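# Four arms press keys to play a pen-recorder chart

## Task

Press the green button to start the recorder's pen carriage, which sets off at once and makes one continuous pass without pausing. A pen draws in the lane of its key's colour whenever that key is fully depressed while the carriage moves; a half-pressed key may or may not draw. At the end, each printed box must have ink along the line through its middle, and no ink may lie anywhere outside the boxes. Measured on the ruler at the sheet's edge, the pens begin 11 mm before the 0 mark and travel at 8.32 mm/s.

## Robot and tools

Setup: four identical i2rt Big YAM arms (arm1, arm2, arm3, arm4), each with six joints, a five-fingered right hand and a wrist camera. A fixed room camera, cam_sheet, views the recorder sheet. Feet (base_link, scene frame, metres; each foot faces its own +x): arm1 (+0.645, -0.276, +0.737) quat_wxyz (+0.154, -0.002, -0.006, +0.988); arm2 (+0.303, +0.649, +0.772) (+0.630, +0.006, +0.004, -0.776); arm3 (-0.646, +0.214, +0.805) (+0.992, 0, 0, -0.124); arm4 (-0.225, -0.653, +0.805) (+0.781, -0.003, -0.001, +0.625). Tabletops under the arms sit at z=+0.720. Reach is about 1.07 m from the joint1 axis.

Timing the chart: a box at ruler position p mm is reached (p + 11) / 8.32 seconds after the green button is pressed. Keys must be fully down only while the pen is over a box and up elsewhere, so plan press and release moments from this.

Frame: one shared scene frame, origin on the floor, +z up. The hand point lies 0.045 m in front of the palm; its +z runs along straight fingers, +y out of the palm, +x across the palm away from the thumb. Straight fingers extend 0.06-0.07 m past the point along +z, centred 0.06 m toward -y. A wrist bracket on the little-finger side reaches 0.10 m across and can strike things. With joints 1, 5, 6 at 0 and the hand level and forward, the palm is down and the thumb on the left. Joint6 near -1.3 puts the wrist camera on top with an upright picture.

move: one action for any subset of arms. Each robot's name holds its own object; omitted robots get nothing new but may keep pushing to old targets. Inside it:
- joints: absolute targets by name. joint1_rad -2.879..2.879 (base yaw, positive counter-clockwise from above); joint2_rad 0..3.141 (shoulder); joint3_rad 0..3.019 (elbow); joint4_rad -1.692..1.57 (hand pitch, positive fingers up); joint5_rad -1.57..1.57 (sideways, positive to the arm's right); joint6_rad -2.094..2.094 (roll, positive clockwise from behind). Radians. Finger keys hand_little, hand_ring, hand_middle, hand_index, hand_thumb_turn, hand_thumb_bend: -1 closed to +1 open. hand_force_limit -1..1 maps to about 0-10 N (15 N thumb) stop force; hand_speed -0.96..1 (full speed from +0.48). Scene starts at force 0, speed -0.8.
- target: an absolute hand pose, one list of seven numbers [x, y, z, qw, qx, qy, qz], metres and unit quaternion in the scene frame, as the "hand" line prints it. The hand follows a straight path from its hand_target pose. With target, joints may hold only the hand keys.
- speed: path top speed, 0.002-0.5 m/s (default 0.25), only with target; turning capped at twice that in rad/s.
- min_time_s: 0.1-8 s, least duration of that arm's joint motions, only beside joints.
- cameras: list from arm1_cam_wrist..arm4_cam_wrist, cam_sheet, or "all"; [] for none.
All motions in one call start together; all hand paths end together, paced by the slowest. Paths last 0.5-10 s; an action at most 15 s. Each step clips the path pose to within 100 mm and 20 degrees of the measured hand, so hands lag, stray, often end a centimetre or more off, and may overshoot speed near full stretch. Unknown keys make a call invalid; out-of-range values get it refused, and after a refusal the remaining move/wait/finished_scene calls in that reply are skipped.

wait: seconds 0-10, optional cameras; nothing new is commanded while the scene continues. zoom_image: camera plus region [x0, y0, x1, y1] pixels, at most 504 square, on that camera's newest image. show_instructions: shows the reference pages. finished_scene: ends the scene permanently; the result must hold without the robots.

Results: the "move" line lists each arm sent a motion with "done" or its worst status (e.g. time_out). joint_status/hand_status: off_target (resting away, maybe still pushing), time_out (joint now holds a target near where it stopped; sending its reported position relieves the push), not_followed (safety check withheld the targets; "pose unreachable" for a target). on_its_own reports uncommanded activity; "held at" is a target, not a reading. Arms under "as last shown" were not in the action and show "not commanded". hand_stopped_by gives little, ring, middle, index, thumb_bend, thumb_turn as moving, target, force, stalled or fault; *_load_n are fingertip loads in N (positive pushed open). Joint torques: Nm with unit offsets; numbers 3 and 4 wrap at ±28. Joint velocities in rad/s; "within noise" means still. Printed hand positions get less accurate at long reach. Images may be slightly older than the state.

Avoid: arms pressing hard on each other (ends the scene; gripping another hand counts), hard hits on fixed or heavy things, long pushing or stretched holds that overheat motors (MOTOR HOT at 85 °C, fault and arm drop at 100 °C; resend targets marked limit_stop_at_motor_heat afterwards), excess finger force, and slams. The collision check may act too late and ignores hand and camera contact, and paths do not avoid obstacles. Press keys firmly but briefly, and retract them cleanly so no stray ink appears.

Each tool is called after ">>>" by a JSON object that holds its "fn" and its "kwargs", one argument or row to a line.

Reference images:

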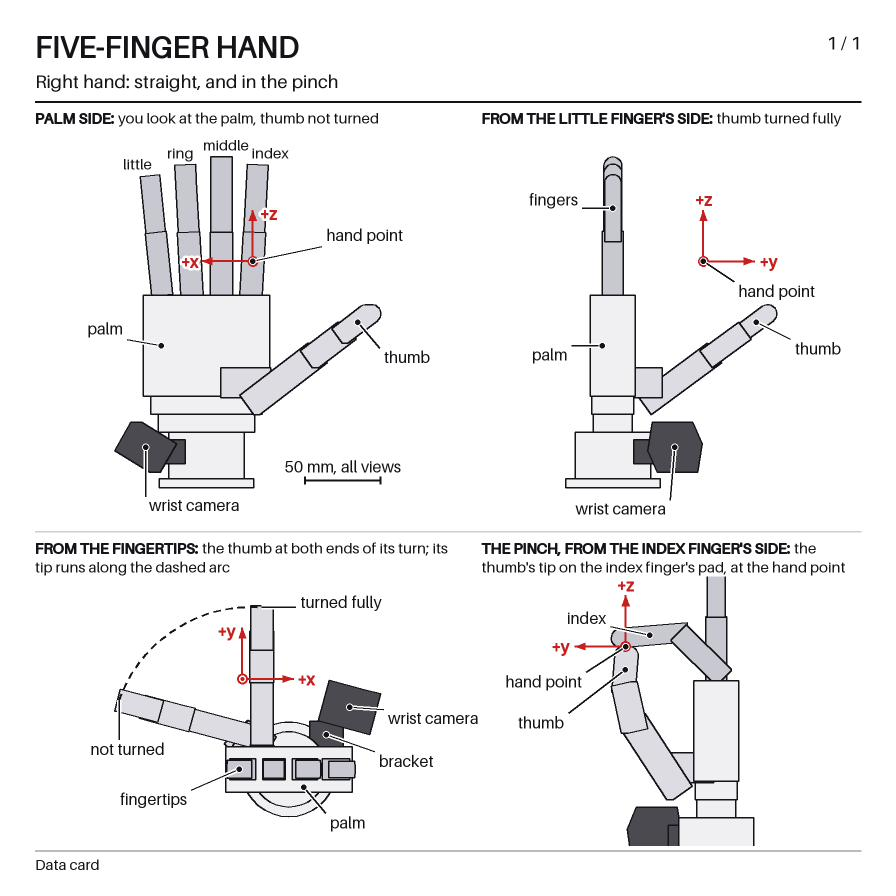

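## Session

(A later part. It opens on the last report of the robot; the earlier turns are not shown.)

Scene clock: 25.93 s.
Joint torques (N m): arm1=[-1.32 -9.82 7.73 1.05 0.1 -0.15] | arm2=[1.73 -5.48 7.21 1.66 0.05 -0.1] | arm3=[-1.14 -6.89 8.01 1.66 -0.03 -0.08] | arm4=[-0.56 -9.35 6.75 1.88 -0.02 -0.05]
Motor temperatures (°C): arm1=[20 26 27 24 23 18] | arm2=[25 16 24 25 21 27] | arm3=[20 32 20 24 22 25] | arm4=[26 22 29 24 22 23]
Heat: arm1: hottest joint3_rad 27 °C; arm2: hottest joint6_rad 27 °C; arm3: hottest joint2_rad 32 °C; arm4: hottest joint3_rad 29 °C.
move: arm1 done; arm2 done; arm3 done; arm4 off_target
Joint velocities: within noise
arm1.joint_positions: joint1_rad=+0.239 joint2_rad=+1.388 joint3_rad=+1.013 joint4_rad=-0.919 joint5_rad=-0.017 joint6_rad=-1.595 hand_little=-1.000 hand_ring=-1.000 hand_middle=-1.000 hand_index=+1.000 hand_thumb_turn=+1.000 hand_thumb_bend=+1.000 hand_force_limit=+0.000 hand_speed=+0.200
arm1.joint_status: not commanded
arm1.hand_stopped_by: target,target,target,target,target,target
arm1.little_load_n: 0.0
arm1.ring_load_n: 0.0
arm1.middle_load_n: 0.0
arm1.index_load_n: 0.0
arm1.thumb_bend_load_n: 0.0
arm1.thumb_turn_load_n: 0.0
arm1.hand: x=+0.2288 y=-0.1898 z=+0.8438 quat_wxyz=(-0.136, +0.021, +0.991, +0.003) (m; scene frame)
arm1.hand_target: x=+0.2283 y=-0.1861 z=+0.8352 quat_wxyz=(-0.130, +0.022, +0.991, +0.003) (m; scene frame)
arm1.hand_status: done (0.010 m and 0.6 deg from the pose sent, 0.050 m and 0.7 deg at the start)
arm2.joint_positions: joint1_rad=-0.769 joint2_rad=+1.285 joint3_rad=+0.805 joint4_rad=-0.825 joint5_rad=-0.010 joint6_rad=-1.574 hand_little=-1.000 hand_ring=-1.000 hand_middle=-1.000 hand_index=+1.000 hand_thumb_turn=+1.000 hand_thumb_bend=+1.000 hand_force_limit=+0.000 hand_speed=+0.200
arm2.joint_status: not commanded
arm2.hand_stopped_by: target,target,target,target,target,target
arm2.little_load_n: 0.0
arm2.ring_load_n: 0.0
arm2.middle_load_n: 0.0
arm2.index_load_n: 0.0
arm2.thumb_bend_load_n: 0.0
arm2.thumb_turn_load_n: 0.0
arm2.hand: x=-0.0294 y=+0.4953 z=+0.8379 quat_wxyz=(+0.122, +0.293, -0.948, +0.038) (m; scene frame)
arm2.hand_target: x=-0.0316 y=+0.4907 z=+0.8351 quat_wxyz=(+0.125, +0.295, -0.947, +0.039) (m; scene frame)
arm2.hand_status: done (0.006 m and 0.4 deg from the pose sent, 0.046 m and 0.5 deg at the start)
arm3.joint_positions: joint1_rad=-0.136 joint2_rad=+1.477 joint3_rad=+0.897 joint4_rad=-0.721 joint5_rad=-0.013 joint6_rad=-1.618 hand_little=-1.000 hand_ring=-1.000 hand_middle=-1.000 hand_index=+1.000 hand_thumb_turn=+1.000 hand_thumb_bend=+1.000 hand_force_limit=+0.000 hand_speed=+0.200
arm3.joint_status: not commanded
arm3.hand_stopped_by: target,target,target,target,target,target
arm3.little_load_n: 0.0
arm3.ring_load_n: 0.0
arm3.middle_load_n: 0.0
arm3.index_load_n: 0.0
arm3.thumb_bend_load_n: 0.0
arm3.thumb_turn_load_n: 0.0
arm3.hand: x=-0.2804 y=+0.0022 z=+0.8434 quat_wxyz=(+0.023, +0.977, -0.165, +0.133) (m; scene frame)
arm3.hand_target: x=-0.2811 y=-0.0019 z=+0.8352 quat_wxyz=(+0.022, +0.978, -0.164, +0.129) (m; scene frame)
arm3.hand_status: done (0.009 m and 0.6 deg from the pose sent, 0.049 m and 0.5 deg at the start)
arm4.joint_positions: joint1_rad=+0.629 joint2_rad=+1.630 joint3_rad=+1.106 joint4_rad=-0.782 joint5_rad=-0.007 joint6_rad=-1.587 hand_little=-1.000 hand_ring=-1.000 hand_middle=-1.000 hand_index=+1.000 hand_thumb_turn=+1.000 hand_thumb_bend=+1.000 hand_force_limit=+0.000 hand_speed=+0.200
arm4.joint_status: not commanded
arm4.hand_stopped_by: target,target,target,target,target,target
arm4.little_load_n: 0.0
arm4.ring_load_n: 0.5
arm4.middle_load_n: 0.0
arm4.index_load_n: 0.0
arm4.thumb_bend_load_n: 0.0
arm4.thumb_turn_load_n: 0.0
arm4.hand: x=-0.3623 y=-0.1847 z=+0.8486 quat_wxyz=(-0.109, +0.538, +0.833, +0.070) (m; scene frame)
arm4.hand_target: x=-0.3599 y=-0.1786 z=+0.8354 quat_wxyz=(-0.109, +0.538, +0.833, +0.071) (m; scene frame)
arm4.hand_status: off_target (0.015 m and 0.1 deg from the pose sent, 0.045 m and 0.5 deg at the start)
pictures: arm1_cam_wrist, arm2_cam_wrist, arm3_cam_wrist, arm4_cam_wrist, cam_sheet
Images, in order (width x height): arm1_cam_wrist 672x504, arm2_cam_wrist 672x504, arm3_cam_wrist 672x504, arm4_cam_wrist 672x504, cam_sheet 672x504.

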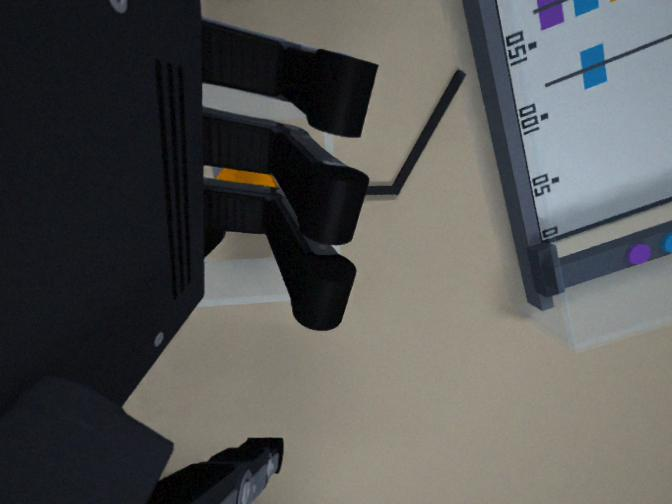

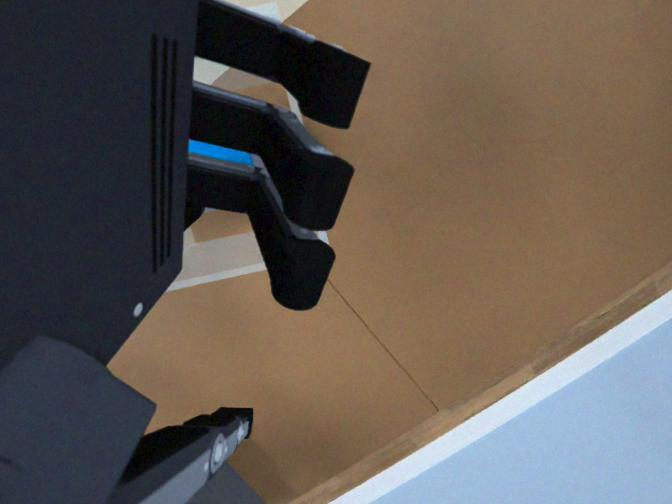

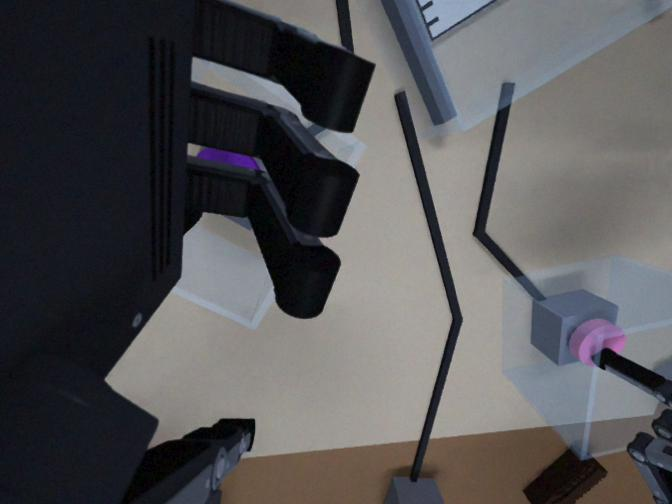

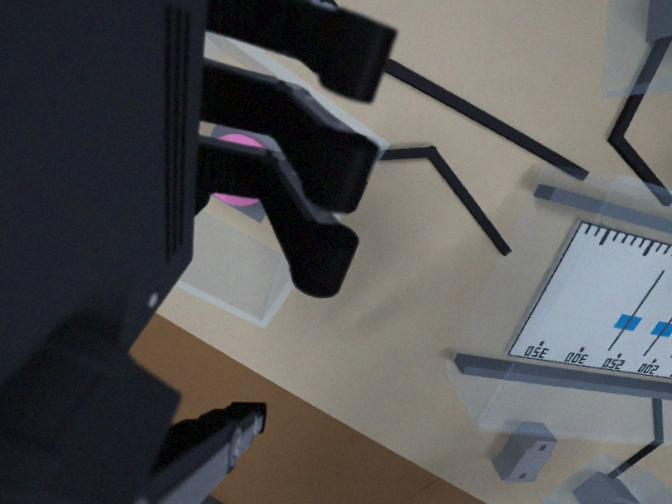

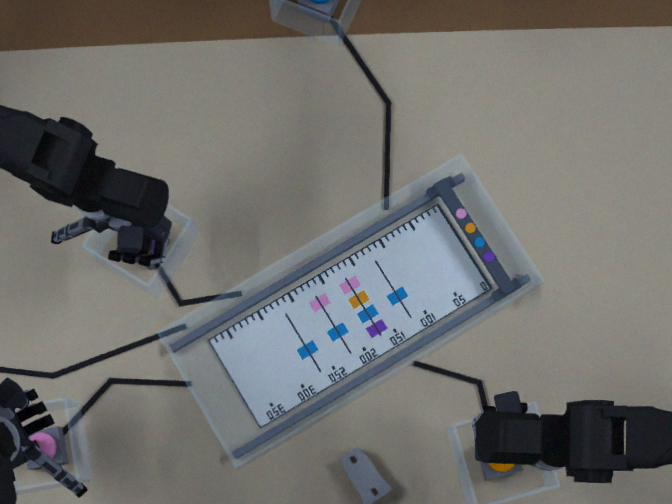

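>>> {"fn": "move", "kwargs": {
  "arm1": {"target":[0.224,-0.183,0.86,-0.1305,0.0216,0.9912,0.0028],"speed":0.06},
  "arm2": {"target":[-0.0396,0.4827,0.86,0.1246,0.2948,-0.9466,0.0388],"speed":0.06},
  "arm3": {"target":[-0.282,-0.005,0.86,0.0215,0.9778,-0.1636,0.1287],"speed":0.06},
  "arm4": {"target":[-0.350,-0.178,0.86,-0.1096,0.5377,0.8329,0.0708],"speed":0.06}
}}

>>> {"fn": "move", "kwargs": {
  "arm1": {"target":[0.224,-0.183,0.815,-0.1305,0.0216,0.9912,0.0028],"speed":0.06},
  "arm2": {"target":[-0.0396,0.4827,0.815,0.1246,0.2948,-0.9466,0.0388],"speed":0.06},
  "arm3": {"target":[-0.282,-0.005,0.815,0.0215,0.9778,-0.1636,0.1287],"speed":0.06},
  "arm4": {"target":[-0.350,-0.178,0.815,-0.1096,0.5377,0.8329,0.0708],"speed":0.06},
  "cameras": ["all"]
}}

>>> {"fn": "zoom_image", "kwargs": {
  "camera": "arm3_cam_wrist",
  "region": [460, 240, 672, 440]
}}

Scene clock: 29.20 s.
Joint torques (N m): arm1=[-1.38 -11.16 12.33 0.2 0.08 -0.15] | arm2=[2.08 -6.18 10.85 0.5 0.09 -0.05] | arm3=[-0.5 -8.88 10.93 0.73 -0.05 -0.1] | arm4=[-1.38 -12.04 8.59 -0.05 0.18 -0.09]
Motor temperatures (°C): arm1=[20 26 27 24 23 18] | arm2=[25 16 24 25 21 27] | arm3=[20 32 20 24 22 24] | arm4=[26 22 29 24 22 23]
Heat: arm1: hottest joint3_rad 27 °C; arm2: hottest joint6_rad 27 °C; arm3: hottest joint2_rad 32 °C; arm4: hottest joint3_rad 29 °C.
move: arm1 off_target; arm2 off_target; arm3 off_target; arm4 off_target
Joint velocities: within noise
arm1.joint_positions: joint1_rad=+0.233 joint2_rad=+1.388 joint3_rad=+1.013 joint4_rad=-0.968 joint5_rad=-0.018 joint6_rad=-1.601 hand_little=-1.000 hand_ring=-1.000 hand_middle=-1.000 hand_index=+1.000 hand_thumb_turn=+1.000 hand_thumb_bend=+1.000 hand_force_limit=+0.000 hand_speed=+0.200
arm1.joint_status: not commanded
arm1.hand_stopped_by: target,target,target,target,target,target
arm1.little_load_n: 0.0
arm1.ring_load_n: 0.0
arm1.middle_load_n: 0.5
arm1.index_load_n: 0.0
arm1.thumb_bend_load_n: 0.0
arm1.thumb_turn_load_n: 0.0
arm1.hand: x=+0.2421 y=-0.1882 z=+0.8420 quat_wxyz=(-0.111, +0.021, +0.994, +0.003) (m; scene frame)
arm1.hand_target: x=+0.2249 y=-0.1831 z=+0.8602 quat_wxyz=(-0.131, +0.022, +0.991, +0.003) (m; scene frame)
arm1.hand_status: off_target (0.026 m and 2.2 deg from the pose sent, 0.018 m and 0.6 deg at the start)
arm2.joint_positions: joint1_rad=-0.769 joint2_rad=+1.285 joint3_rad=+0.824 joint4_rad=-0.870 joint5_rad=-0.010 joint6_rad=-1.574 hand_little=-1.000 hand_ring=-1.000 hand_middle=-1.000 hand_index=+1.000 hand_thumb_turn=+1.000 hand_thumb_bend=+1.000 hand_force_limit=+0.000 hand_speed=+0.200
arm2.joint_status: not commanded
arm2.hand_stopped_by: target,target,target,target,target,target
arm2.little_load_n: 0.0
arm2.ring_load_n: 0.5
arm2.middle_load_n: 0.5
arm2.index_load_n: 0.0
arm2.thumb_bend_load_n: 0.0
arm2.thumb_turn_load_n: 0.0
arm2.hand: x=-0.0264 y=+0.4973 z=+0.8434 quat_wxyz=(+0.109, +0.293, -0.949, +0.034) (m; scene frame)
arm2.hand_target: x=-0.0391 y=+0.4830 z=+0.8602 quat_wxyz=(+0.125, +0.295, -0.947, +0.039) (m; scene frame)
arm2.hand_status: off_target (0.026 m and 1.9 deg from the pose sent, 0.028 m and 0.5 deg at the start)
arm3.joint_positions: joint1_rad=-0.144 joint2_rad=+1.473 joint3_rad=+0.897 joint4_rad=-0.771 joint5_rad=-0.014 joint6_rad=-1.626 hand_little=-1.000 hand_ring=-1.000 hand_middle=-1.000 hand_index=+1.000 hand_thumb_turn=+1.000 hand_thumb_bend=+1.000 hand_force_limit=+0.000 hand_speed=+0.200
arm3.joint_status: not commanded
arm3.hand_stopped_by: target,target,target,target,target,target
arm3.little_load_n: 0.0
arm3.ring_load_n: 0.5
arm3.middle_load_n: 0.0
arm3.index_load_n: 0.0
arm3.thumb_bend_load_n: 0.0
arm3.thumb_turn_load_n: 0.0
arm3.hand: x=-0.2939 y=+0.0043 z=+0.8426 quat_wxyz=(+0.018, +0.980, -0.166, +0.110) (m; scene frame)
arm3.hand_target: x=-0.2824 y=-0.0049 z=+0.8602 quat_wxyz=(+0.022, +0.978, -0.164, +0.129) (m; scene frame)
arm3.hand_status: off_target (0.023 m and 2.2 deg from the pose sent, 0.018 m and 0.5 deg at the start)
arm4.joint_positions: joint1_rad=+0.622 joint2_rad=+1.622 joint3_rad=+1.106 joint4_rad=-0.791 joint5_rad=-0.018 joint6_rad=-1.602 hand_little=-1.000 hand_ring=-1.000 hand_middle=-1.000 hand_index=+1.000 hand_thumb_turn=+1.000 hand_thumb_bend=+1.000 hand_force_limit=+0.000 hand_speed=+0.200
arm4.joint_status: not commanded
arm4.hand_stopped_by: target,target,target,target,target,target
arm4.little_load_n: 0.0
arm4.ring_load_n: 0.0
arm4.middle_load_n: 0.0
arm4.index_load_n: 0.0
arm4.thumb_bend_load_n: 0.0
arm4.thumb_turn_load_n: 0.0
arm4.hand: x=-0.3601 y=-0.1852 z=+0.8514 quat_wxyz=(-0.110, +0.534, +0.836, +0.066) (m; scene frame)
arm4.hand_target: x=-0.3500 y=-0.1782 z=+0.8601 quat_wxyz=(-0.110, +0.538, +0.833, +0.071) (m; scene frame)
arm4.hand_status: off_target (0.015 m and 0.7 deg from the pose sent, 0.018 m and 0.1 deg at the start)
pictures: none

Scene clock: 30.67 s.
Joint torques (N m): arm1=[-1.26 -8.88 6.94 1.5 0.08 -0.15] | arm2=[2.2 -3.96 6 2.25 0.11 -0.04] | arm3=[-0.73 -5.71 7.2 2.48 -0.08 -0.06] | arm4=[-1.32 -6.89 5.38 2.99 0.18 -0.11]
Motor temperatures (°C): arm1=[20 26 27 24 23 18] | arm2=[25 16 24 25 21 26] | arm3=[20 32 20 24 22 24] | arm4=[26 22 29 24 22 23]
Heat: arm1: hottest joint3_rad 27 °C; arm2: hottest joint6_rad 26 °C; arm3: hottest joint2_rad 32 °C; arm4: hottest joint3_rad 29 °C.
move: arm1 off_target; arm2 off_target; arm3 off_target; arm4 off_target
Joint velocities: within noise
arm1.joint_positions: joint1_rad=+0.233 joint2_rad=+1.408 joint3_rad=+0.999 joint4_rad=-0.875 joint5_rad=-0.018 joint6_rad=-1.601 hand_little=-1.000 hand_ring=-1.000 hand_middle=-1.000 hand_index=+1.000 hand_thumb_turn=+1.000 hand_thumb_bend=+1.000 hand_force_limit=+0.000 hand_speed=+0.200
arm1.joint_status: not commanded
arm1.hand_stopped_by: target,target,target,target,target,target
arm1.little_load_n: 0.0
arm1.ring_load_n: 0.0
arm1.middle_load_n: 0.0
arm1.index_load_n: 0.0
arm1.thumb_bend_load_n: 0.0
arm1.thumb_turn_load_n: 0.0
arm1.hand: x=+0.2238 y=-0.1868 z=+0.8320 quat_wxyz=(-0.141, +0.021, +0.990, +0.004) (m; scene frame)
arm1.hand_target: x=+0.2246 y=-0.1832 z=+0.8156 quat_wxyz=(-0.131, +0.022, +0.991, +0.003) (m; scene frame)
arm1.hand_status: off_target (0.017 m and 1.2 deg from the pose sent, 0.033 m and 2.2 deg at the start)
arm2.joint_positions: joint1_rad=-0.769 joint2_rad=+1.321 joint3_rad=+0.817 joint4_rad=-0.775 joint5_rad=-0.010 joint6_rad=-1.574 hand_little=-1.000 hand_ring=-1.000 hand_middle=-1.000 hand_index=+1.000 hand_thumb_turn=+1.000 hand_thumb_bend=+1.000 hand_force_limit=+0.000 hand_speed=+0.200
arm2.joint_status: not commanded
arm2.hand_stopped_by: target,target,target,target,target,target
arm2.little_load_n: 0.0
arm2.ring_load_n: 0.0
arm2.middle_load_n: 0.0
arm2.index_load_n: 0.0
arm2.thumb_bend_load_n: 0.0
arm2.thumb_turn_load_n: 0.0
arm2.hand: x=-0.0427 y=+0.4864 z=+0.8319 quat_wxyz=(+0.134, +0.292, -0.946, +0.041) (m; scene frame)
arm2.hand_target: x=-0.0390 y=+0.4833 z=+0.8157 quat_wxyz=(+0.125, +0.295, -0.947, +0.039) (m; scene frame)
arm2.hand_status: off_target (0.018 m and 1.1 deg from the pose sent, 0.035 m and 1.9 deg at the start)
arm3.joint_positions: joint1_rad=-0.144 joint2_rad=+1.487 joint3_rad=+0.882 joint4_rad=-0.681 joint5_rad=-0.015 joint6_rad=-1.626 hand_little=-1.000 hand_ring=-1.000 hand_middle=-1.000 hand_index=+1.000 hand_thumb_turn=+1.000 hand_thumb_bend=+1.000 hand_force_limit=+0.000 hand_speed=+0.200
arm3.joint_status: not commanded
arm3.hand_stopped_by: target,target,target,target,target,target
arm3.little_load_n: 0.0
arm3.ring_load_n: 0.0
arm3.middle_load_n: 0.0
arm3.index_load_n: 0.0
arm3.thumb_bend_load_n: 0.0
arm3.thumb_turn_load_n: 0.0
arm3.hand: x=-0.2794 y=-0.0016 z=+0.8357 quat_wxyz=(+0.024, +0.976, -0.165, +0.140) (m; scene frame)
arm3.hand_target: x=-0.2829 y=-0.0043 z=+0.8160 quat_wxyz=(+0.021, +0.978, -0.164, +0.129) (m; scene frame)
arm3.hand_status: off_target (0.021 m and 1.4 deg from the pose sent, 0.031 m and 2.2 deg at the start)
arm4.joint_positions: joint1_rad=+0.622 joint2_rad=+1.621 joint3_rad=+1.085 joint4_rad=-0.757 joint5_rad=-0.018 joint6_rad=-1.602 hand_little=-1.000 hand_ring=-1.000 hand_middle=-1.000 hand_index=+1.000 hand_thumb_turn=+1.000 hand_thumb_bend=+1.000 hand_force_limit=+0.000 hand_speed=+0.200
arm4.joint_status: not commanded
arm4.hand_stopped_by: target,target,target,target,target,target
arm4.little_load_n: 0.0
arm4.ring_load_n: 0.0
arm4.middle_load_n: 0.0
arm4.index_load_n: 0.5
arm4.thumb_bend_load_n: 0.0
arm4.thumb_turn_load_n: 0.0
arm4.hand: x=-0.3601 y=-0.1854 z=+0.8457 quat_wxyz=(-0.116, +0.533, +0.835, +0.070) (m; scene frame)
arm4.hand_target: x=-0.3496 y=-0.1805 z=+0.8166 quat_wxyz=(-0.109, +0.538, +0.833, +0.070) (m; scene frame)
arm4.hand_status: off_target (0.033 m and 1.0 deg from the pose sent, 0.038 m and 0.8 deg at the start)
pictures: arm1_cam_wrist, arm2_cam_wrist, arm3_cam_wrist, arm4_cam_wrist, cam_sheet
Images, in order (width x height): arm1_cam_wrist 672x504, arm2_cam_wrist 672x504, arm3_cam_wrist 672x504, arm4_cam_wrist 672x504, cam_sheet 672x504.

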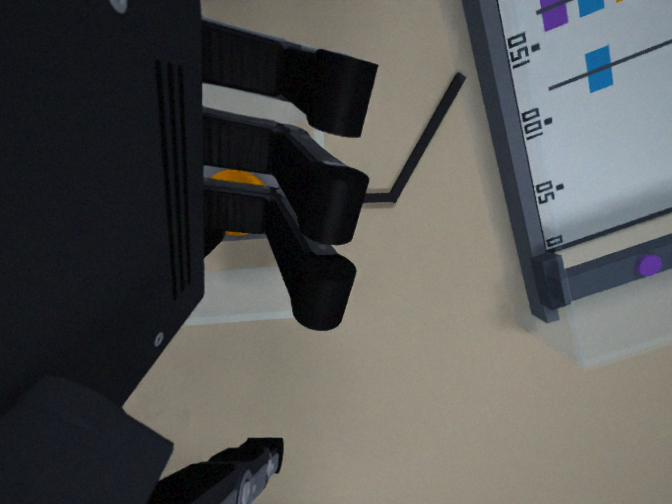

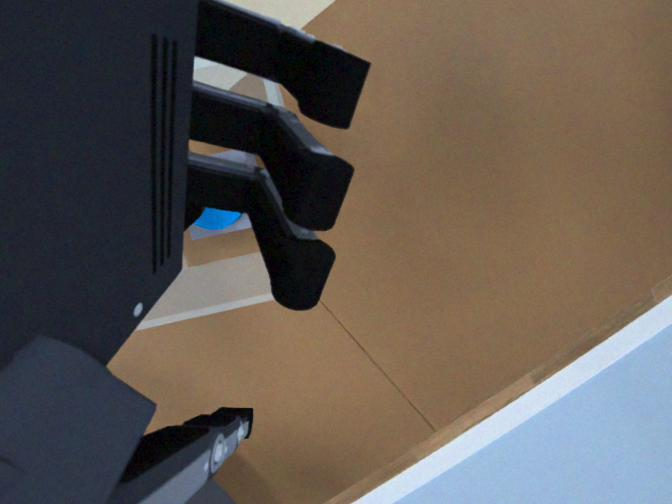

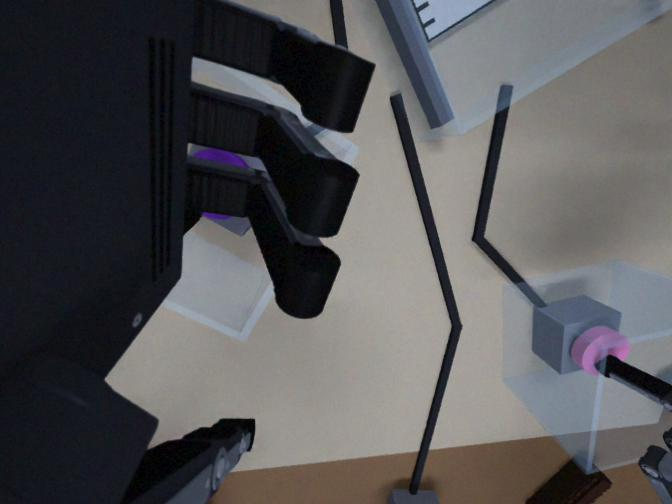

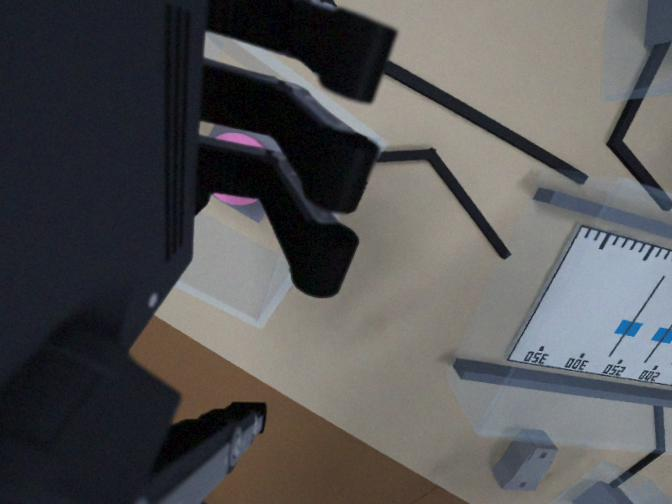

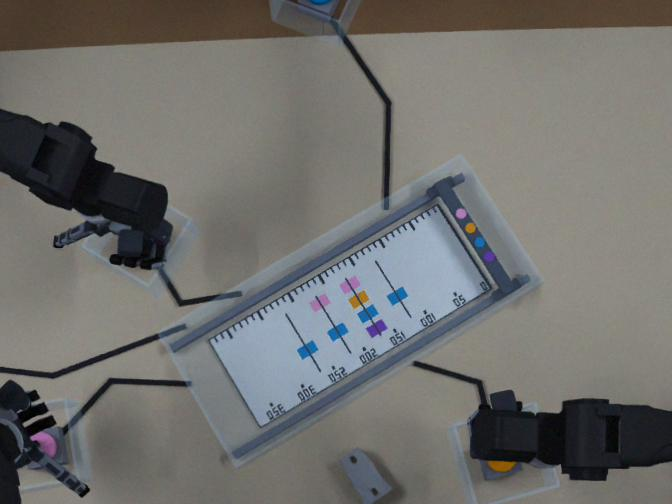

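Scaled by 2.377 from the camera's 672x504 image, which has a finer 960x720 frame.

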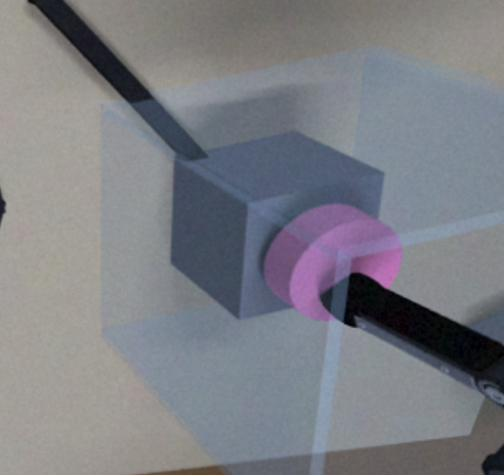

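>>> {"fn": "move", "kwargs": {
  "arm2": {"target":[-0.033,0.489,0.89,0.1246,0.2948,-0.9466,0.0388],"speed":0.1},
  "arm4": {"target":[-0.335,-0.173,0.90,-0.1096,0.5377,0.8329,0.0708],"speed":0.1}
}}

>>> {"fn": "move", "kwargs": {
  "arm1": {"target":[0.224,-0.183,0.80,-0.1305,0.0216,0.9912,0.0028],"speed":0.06},
  "arm2": {"target":[-0.034,0.488,0.80,0.1246,0.2948,-0.9466,0.0388],"speed":0.1},
  "arm3": {"target":[-0.282,-0.005,0.80,0.0215,0.9778,-0.1636,0.1287],"speed":0.06},
  "arm4": {"target":[-0.345,-0.178,0.80,-0.1096,0.5377,0.8329,0.0708],"speed":0.1},
  "cameras": ["all"]
}}

>>> {"fn": "zoom_image", "kwargs": {
  "camera": "arm3_cam_wrist",
  "region": [460, 240, 672, 440]
}}

Scene clock: 32.97 s.
Joint torques (N m): arm1=[-1.26 -8.88 6.94 1.5 0.08 -0.15] | arm2=[1.73 -7.47 11 0.47 0.04 -0.1] | arm3=[-0.21 -5.19 7.12 2.39 -0.1 -0.09] | arm4=[-0.73 -11.87 10.99 0.27 0.04 -0.05]
Motor temperatures (°C): arm1=[20 26 27 24 23 18] | arm2=[25 17 24 25 21 26] | arm3=[20 32 20 24 22 24] | arm4=[26 22 29 24 22 23]
Heat: arm1: hottest joint3_rad 27 °C; arm2: hottest joint6_rad 26 °C; arm3: hottest joint2_rad 32 °C; arm4: hottest joint3_rad 29 °C.
move: arm2 off_target; arm4 off_target
Joint velocities: within noise
arm1, arm3: as last shown
arm2.joint_positions: joint1_rad=-0.769 joint2_rad=+1.246 joint3_rad=+0.859 joint4_rad=-0.962 joint5_rad=-0.010 joint6_rad=-1.574 hand_little=-1.000 hand_ring=-1.000 hand_middle=-1.000 hand_index=+1.000 hand_thumb_turn=+1.000 hand_thumb_bend=+1.000 hand_force_limit=+0.000 hand_speed=+0.200
arm2.joint_status: not commanded
arm2.hand_stopped_by: target,target,target,target,target,target
arm2.little_load_n: 0.0
arm2.ring_load_n: 0.0
arm2.middle_load_n: 0.0
arm2.index_load_n: 0.0
arm2.thumb_bend_load_n: 0.0
arm2.thumb_turn_load_n: 0.0
arm2.hand: x=-0.0196 y=+0.5016 z=+0.8668 quat_wxyz=(+0.101, +0.293, -0.950, +0.031) (m; scene frame)
arm2.hand_target: x=-0.0324 y=+0.4895 z=+0.8900 quat_wxyz=(+0.125, +0.295, -0.947, +0.039) (m; scene frame)
arm2.hand_status: off_target (0.030 m and 2.9 deg from the pose sent, 0.059 m and 1.1 deg at the start)
arm4.joint_positions: joint1_rad=+0.581 joint2_rad=+1.585 joint3_rad=+1.133 joint4_rad=-0.906 joint5_rad=-0.022 joint6_rad=-1.639 hand_little=-1.000 hand_ring=-1.000 hand_middle=-1.000 hand_index=+1.000 hand_thumb_turn=+1.000 hand_thumb_bend=+1.000 hand_force_limit=+0.000 hand_speed=+0.200
arm4.joint_status: not commanded
arm4.hand_stopped_by: target,target,target,target,target,target
arm4.little_load_n: 0.0
arm4.ring_load_n: 0.0
arm4.middle_load_n: 0.0
arm4.index_load_n: 0.0
arm4.thumb_bend_load_n: 0.0
arm4.thumb_turn_load_n: 0.0
arm4.hand: x=-0.3363 y=-0.1927 z=+0.8749 quat_wxyz=(-0.089, +0.537, +0.837, +0.054) (m; scene frame)
arm4.hand_target: x=-0.3346 y=-0.1740 z=+0.9002 quat_wxyz=(-0.109, +0.538, +0.833, +0.071) (m; scene frame)
arm4.hand_status: off_target (0.032 m and 3.1 deg from the pose sent, 0.061 m and 1.0 deg at the start)
pictures: none

Scene clock: 34.90 s.
Joint torques (N m): arm1=[-1.2 -7.36 5.79 1.68 0.11 -0.14] | arm2=[1.9 -1.61 5.03 2.43 0.09 -0.07] | arm3=[-0.79 -3.96 6.19 2.45 -0.03 -0.1] | arm4=[1.03 -7.59 5.3 0.66 -0.17 0.14]
Motor temperatures (°C): arm1=[20 26 27 24 23 18] | arm2=[25 17 25 25 21 26] | arm3=[20 32 20 24 22 24] | arm4=[26 22 29 24 22 23]
Heat: arm1: hottest joint3_rad 27 °C; arm2: hottest joint6_rad 26 °C; arm3: hottest joint2_rad 32 °C; arm4: hottest joint3_rad 29 °C.
move: arm1 off_target; arm2 off_target; arm3 off_target; arm4 off_target
Joint velocities: within noise
arm1.joint_positions: joint1_rad=+0.233 joint2_rad=+1.408 joint3_rad=+0.987 joint4_rad=-0.838 joint5_rad=-0.019 joint6_rad=-1.601 hand_little=-1.000 hand_ring=-1.000 hand_middle=-1.000 hand_index=+1.000 hand_thumb_turn=+1.000 hand_thumb_bend=+1.000 hand_force_limit=+0.000 hand_speed=+0.200
arm1.joint_status: not commanded
arm1.hand_stopped_by: target,target,target,target,target,target
arm1.little_load_n: 0.0
arm1.ring_load_n: 0.0
arm1.middle_load_n: 0.0
arm1.index_load_n: 0.0
arm1.thumb_bend_load_n: 0.0
arm1.thumb_turn_load_n: 0.0
arm1.hand: x=+0.2186 y=-0.1865 z=+0.8294 quat_wxyz=(-0.153, +0.021, +0.988, +0.004) (m; scene frame)
arm1.hand_target: x=+0.2256 y=-0.1835 z=+0.8015 quat_wxyz=(-0.131, +0.022, +0.991, +0.003) (m; scene frame)
arm1.hand_status: off_target (0.030 m and 2.7 deg from the pose sent, 0.032 m and 1.2 deg at the start)
arm2.joint_positions: joint1_rad=-0.769 joint2_rad=+1.299 joint3_rad=+0.788 joint4_rad=-0.736 joint5_rad=-0.010 joint6_rad=-1.574 hand_little=-1.000 hand_ring=-1.000 hand_middle=-1.000 hand_index=+1.000 hand_thumb_turn=+1.000 hand_thumb_bend=+1.000 hand_force_limit=+0.000 hand_speed=+0.200
arm2.joint_status: not commanded
arm2.hand_stopped_by: target,target,target,target,target,target
arm2.little_load_n: 0.0
arm2.ring_load_n: 0.0
arm2.middle_load_n: 0.0
arm2.index_load_n: 0.0
arm2.thumb_bend_load_n: 0.0
arm2.thumb_turn_load_n: 0.0
arm2.hand: x=-0.0417 y=+0.4871 z=+0.8306 quat_wxyz=(+0.149, +0.292, -0.944, +0.046) (m; scene frame)
arm2.hand_target: x=-0.0323 y=+0.4893 z=+0.8022 quat_wxyz=(+0.125, +0.295, -0.947, +0.039) (m; scene frame)
arm2.hand_status: off_target (0.032 m and 2.9 deg from the pose sent, 0.070 m and 2.9 deg at the start)
arm3.joint_positions: joint1_rad=-0.144 joint2_rad=+1.487 joint3_rad=+0.873 joint4_rad=-0.639 joint5_rad=-0.015 joint6_rad=-1.626 hand_little=-1.000 hand_ring=-1.000 hand_middle=-1.000 hand_index=+1.000 hand_thumb_turn=+1.000 hand_thumb_bend=+1.000 hand_force_limit=+0.000 hand_speed=+0.200
arm3.joint_status: not commanded
arm3.hand_stopped_by: target,target,target,target,target,target
arm3.little_load_n: 0.0
arm3.ring_load_n: 0.0
arm3.middle_load_n: 0.0
arm3.index_load_n: 0.0
arm3.thumb_bend_load_n: 0.0
arm3.thumb_turn_load_n: 0.0
arm3.hand: x=-0.2726 y=-0.0043 z=+0.8349 quat_wxyz=(+0.028, +0.974, -0.164, +0.157) (m; scene frame)
arm3.hand_target: x=-0.2841 y=-0.0036 z=+0.8025 quat_wxyz=(+0.021, +0.978, -0.164, +0.129) (m; scene frame)
arm3.hand_status: off_target (0.036 m and 3.3 deg from the pose sent, 0.036 m and 1.4 deg at the start)
arm4.joint_positions: joint1_rad=+0.581 joint2_rad=+1.645 joint3_rad=+1.067 joint4_rad=-0.652 joint5_rad=-0.011 joint6_rad=-1.633 hand_little=-1.000 hand_ring=-1.000 hand_middle=-1.000 hand_index=+1.000 hand_thumb_turn=+1.000 hand_thumb_bend=+1.000 hand_force_limit=+0.000 hand_speed=+0.200
arm4.joint_status: not commanded
arm4.hand_stopped_by: target,target,target,target,target,target
arm4.little_load_n: 0.0
arm4.ring_load_n: 0.0
arm4.middle_load_n: 0.0
arm4.index_load_n: -1.5
arm4.thumb_bend_load_n: 0.0
arm4.thumb_turn_load_n: 0.0
arm4.hand: x=-0.3453 y=-0.1619 z=+0.8343 quat_wxyz=(-0.137, +0.535, +0.828, +0.096) (m; scene frame)
arm4.hand_target: x=-0.3442 y=-0.1794 z=+0.8020 quat_wxyz=(-0.109, +0.538, +0.833, +0.071) (m; scene frame)
arm4.hand_status: off_target (0.038 m and 4.3 deg from the pose sent, 0.077 m and 3.1 deg at the start)
pictures: arm1_cam_wrist, arm2_cam_wrist, arm3_cam_wrist, arm4_cam_wrist, cam_sheet
Images, in order (width x height): arm1_cam_wrist 672x504, arm2_cam_wrist 672x504, arm3_cam_wrist 672x504, arm4_cam_wrist 672x504, cam_sheet 672x504.

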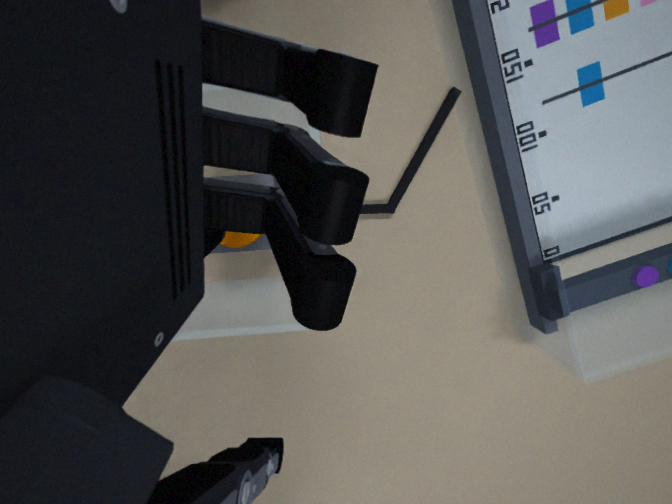

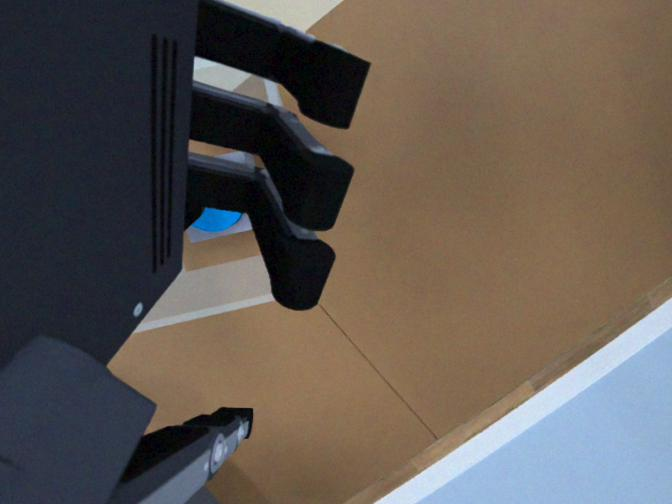

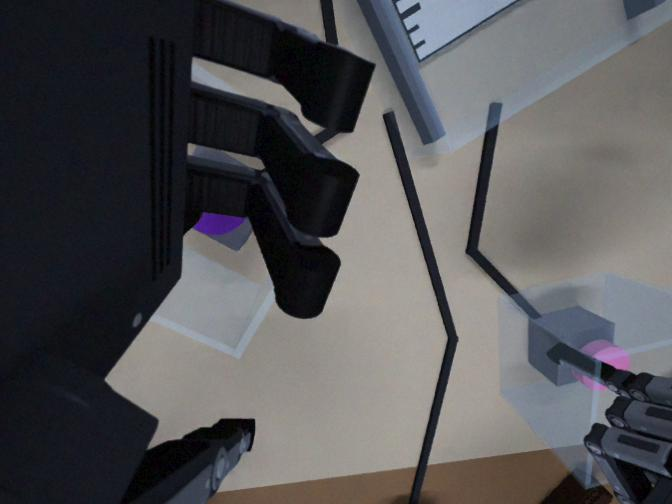

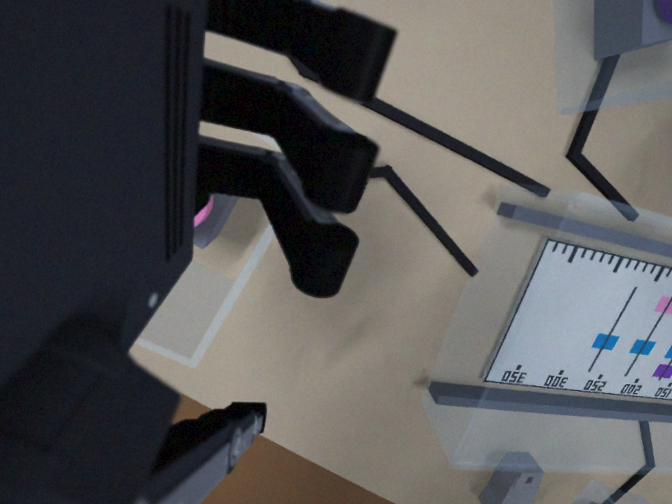

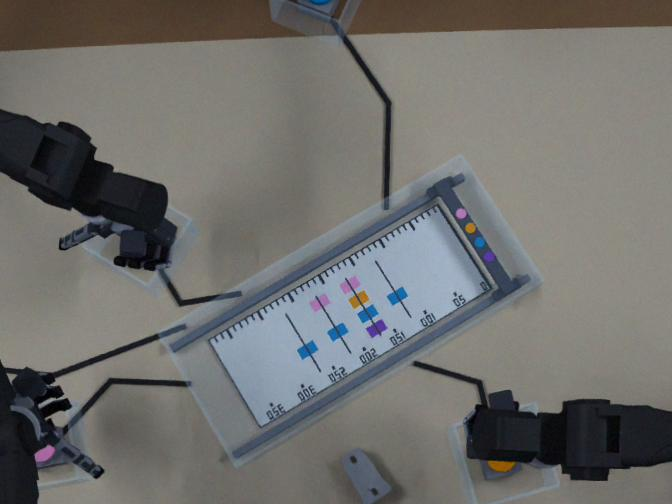

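Scaled by 2.377 from the camera's 672x504 image, which has a finer 960x720 frame.

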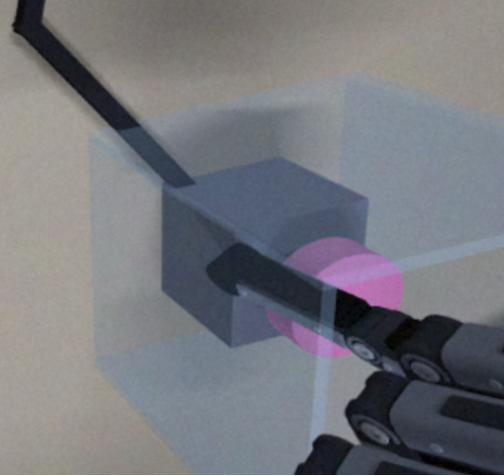

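>>> {"fn": "zoom_image", "kwargs": {
  "camera": "arm4_cam_wrist",
  "region": [532, 0, 672, 120]
}}

>>> {"fn": "zoom_image", "kwargs": {
  "camera": "cam_sheet",
  "region": [100, 180, 220, 300]
}}

>>> {"fn": "zoom_image", "kwargs": {
  "camera": "cam_sheet",
  "region": [440, 380, 560, 504]
}}

>>> {"fn": "zoom_image", "kwargs": {
  "camera": "arm3_cam_wrist",
  "region": [160, 80, 340, 280]
}}

Scaled by 3.600 from the camera's 672x504 image, which has a finer 960x720 frame.

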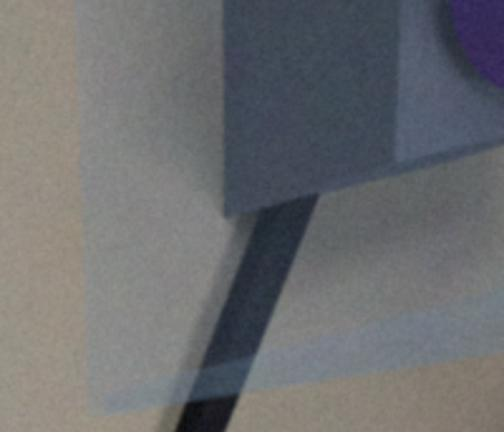

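Scaled by 4.200 from the camera's 672x504 image, which has a finer 960x720 frame.

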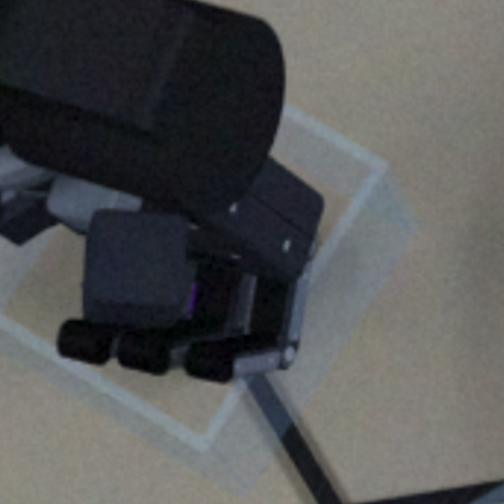

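Scaled by 4.065 from the camera's 672x504 image, which has a finer 960x720 frame.

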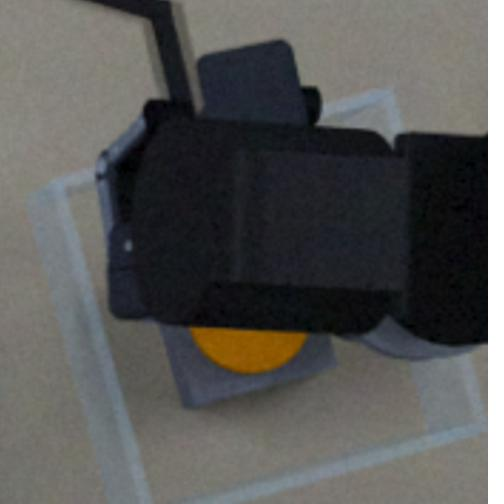

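Scaled by 2.520 from the camera's 672x504 image, which has a finer 960x720 frame.

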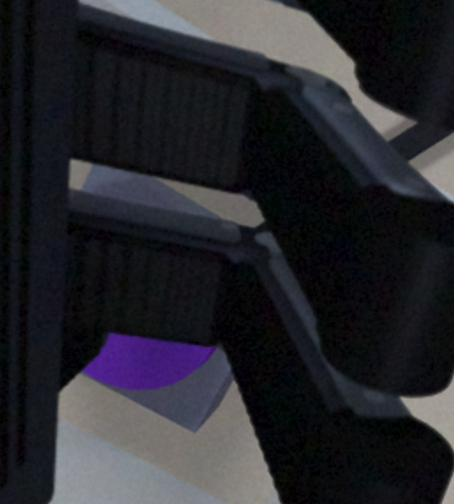

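>>> {"fn": "zoom_image", "kwargs": {
  "camera": "cam_sheet",
  "region": [360, 240, 450, 350]
}}

>>> {"fn": "zoom_image", "kwargs": {
  "camera": "cam_sheet",
  "region": [310, 260, 420, 370]
}}

>>> {"fn": "zoom_image", "kwargs": {
  "camera": "cam_sheet",
  "region": [270, 290, 370, 400]
}}

>>> {"fn": "zoom_image", "kwargs": {
  "camera": "cam_sheet",
  "region": [400, 180, 540, 310]
}}

Scaled by 4.582 from the camera's 672x504 image, which has a finer 960x720 frame.

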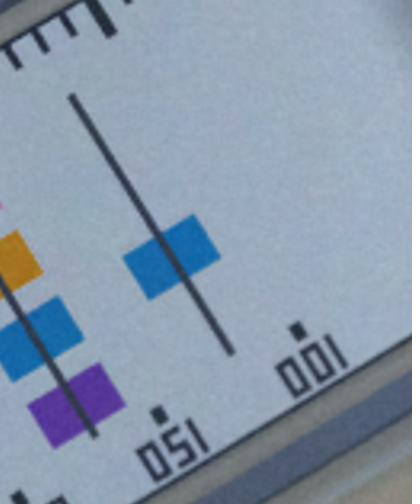

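Scaled by 4.582 from the camera's 672x504 image, which has a finer 960x720 frame.

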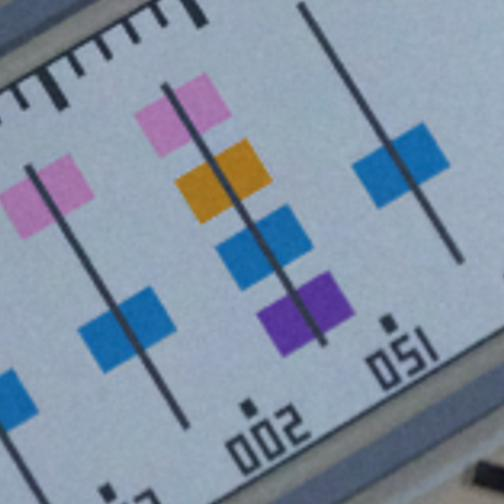

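Scaled by 4.582 from the camera's 672x504 image, which has a finer 960x720 frame.

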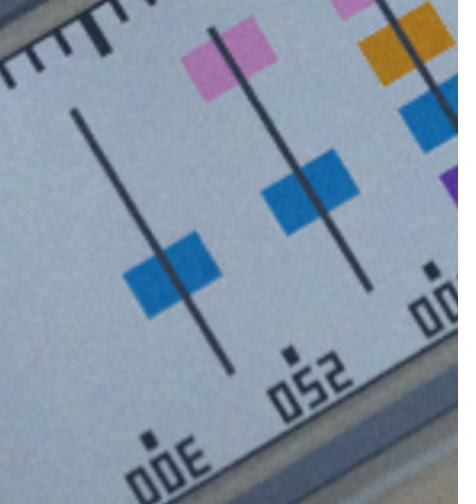

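Scaled by 3.600 from the camera's 672x504 image, which has a finer 960x720 frame.

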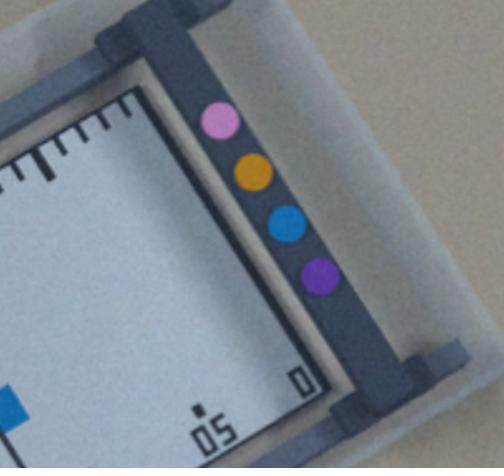

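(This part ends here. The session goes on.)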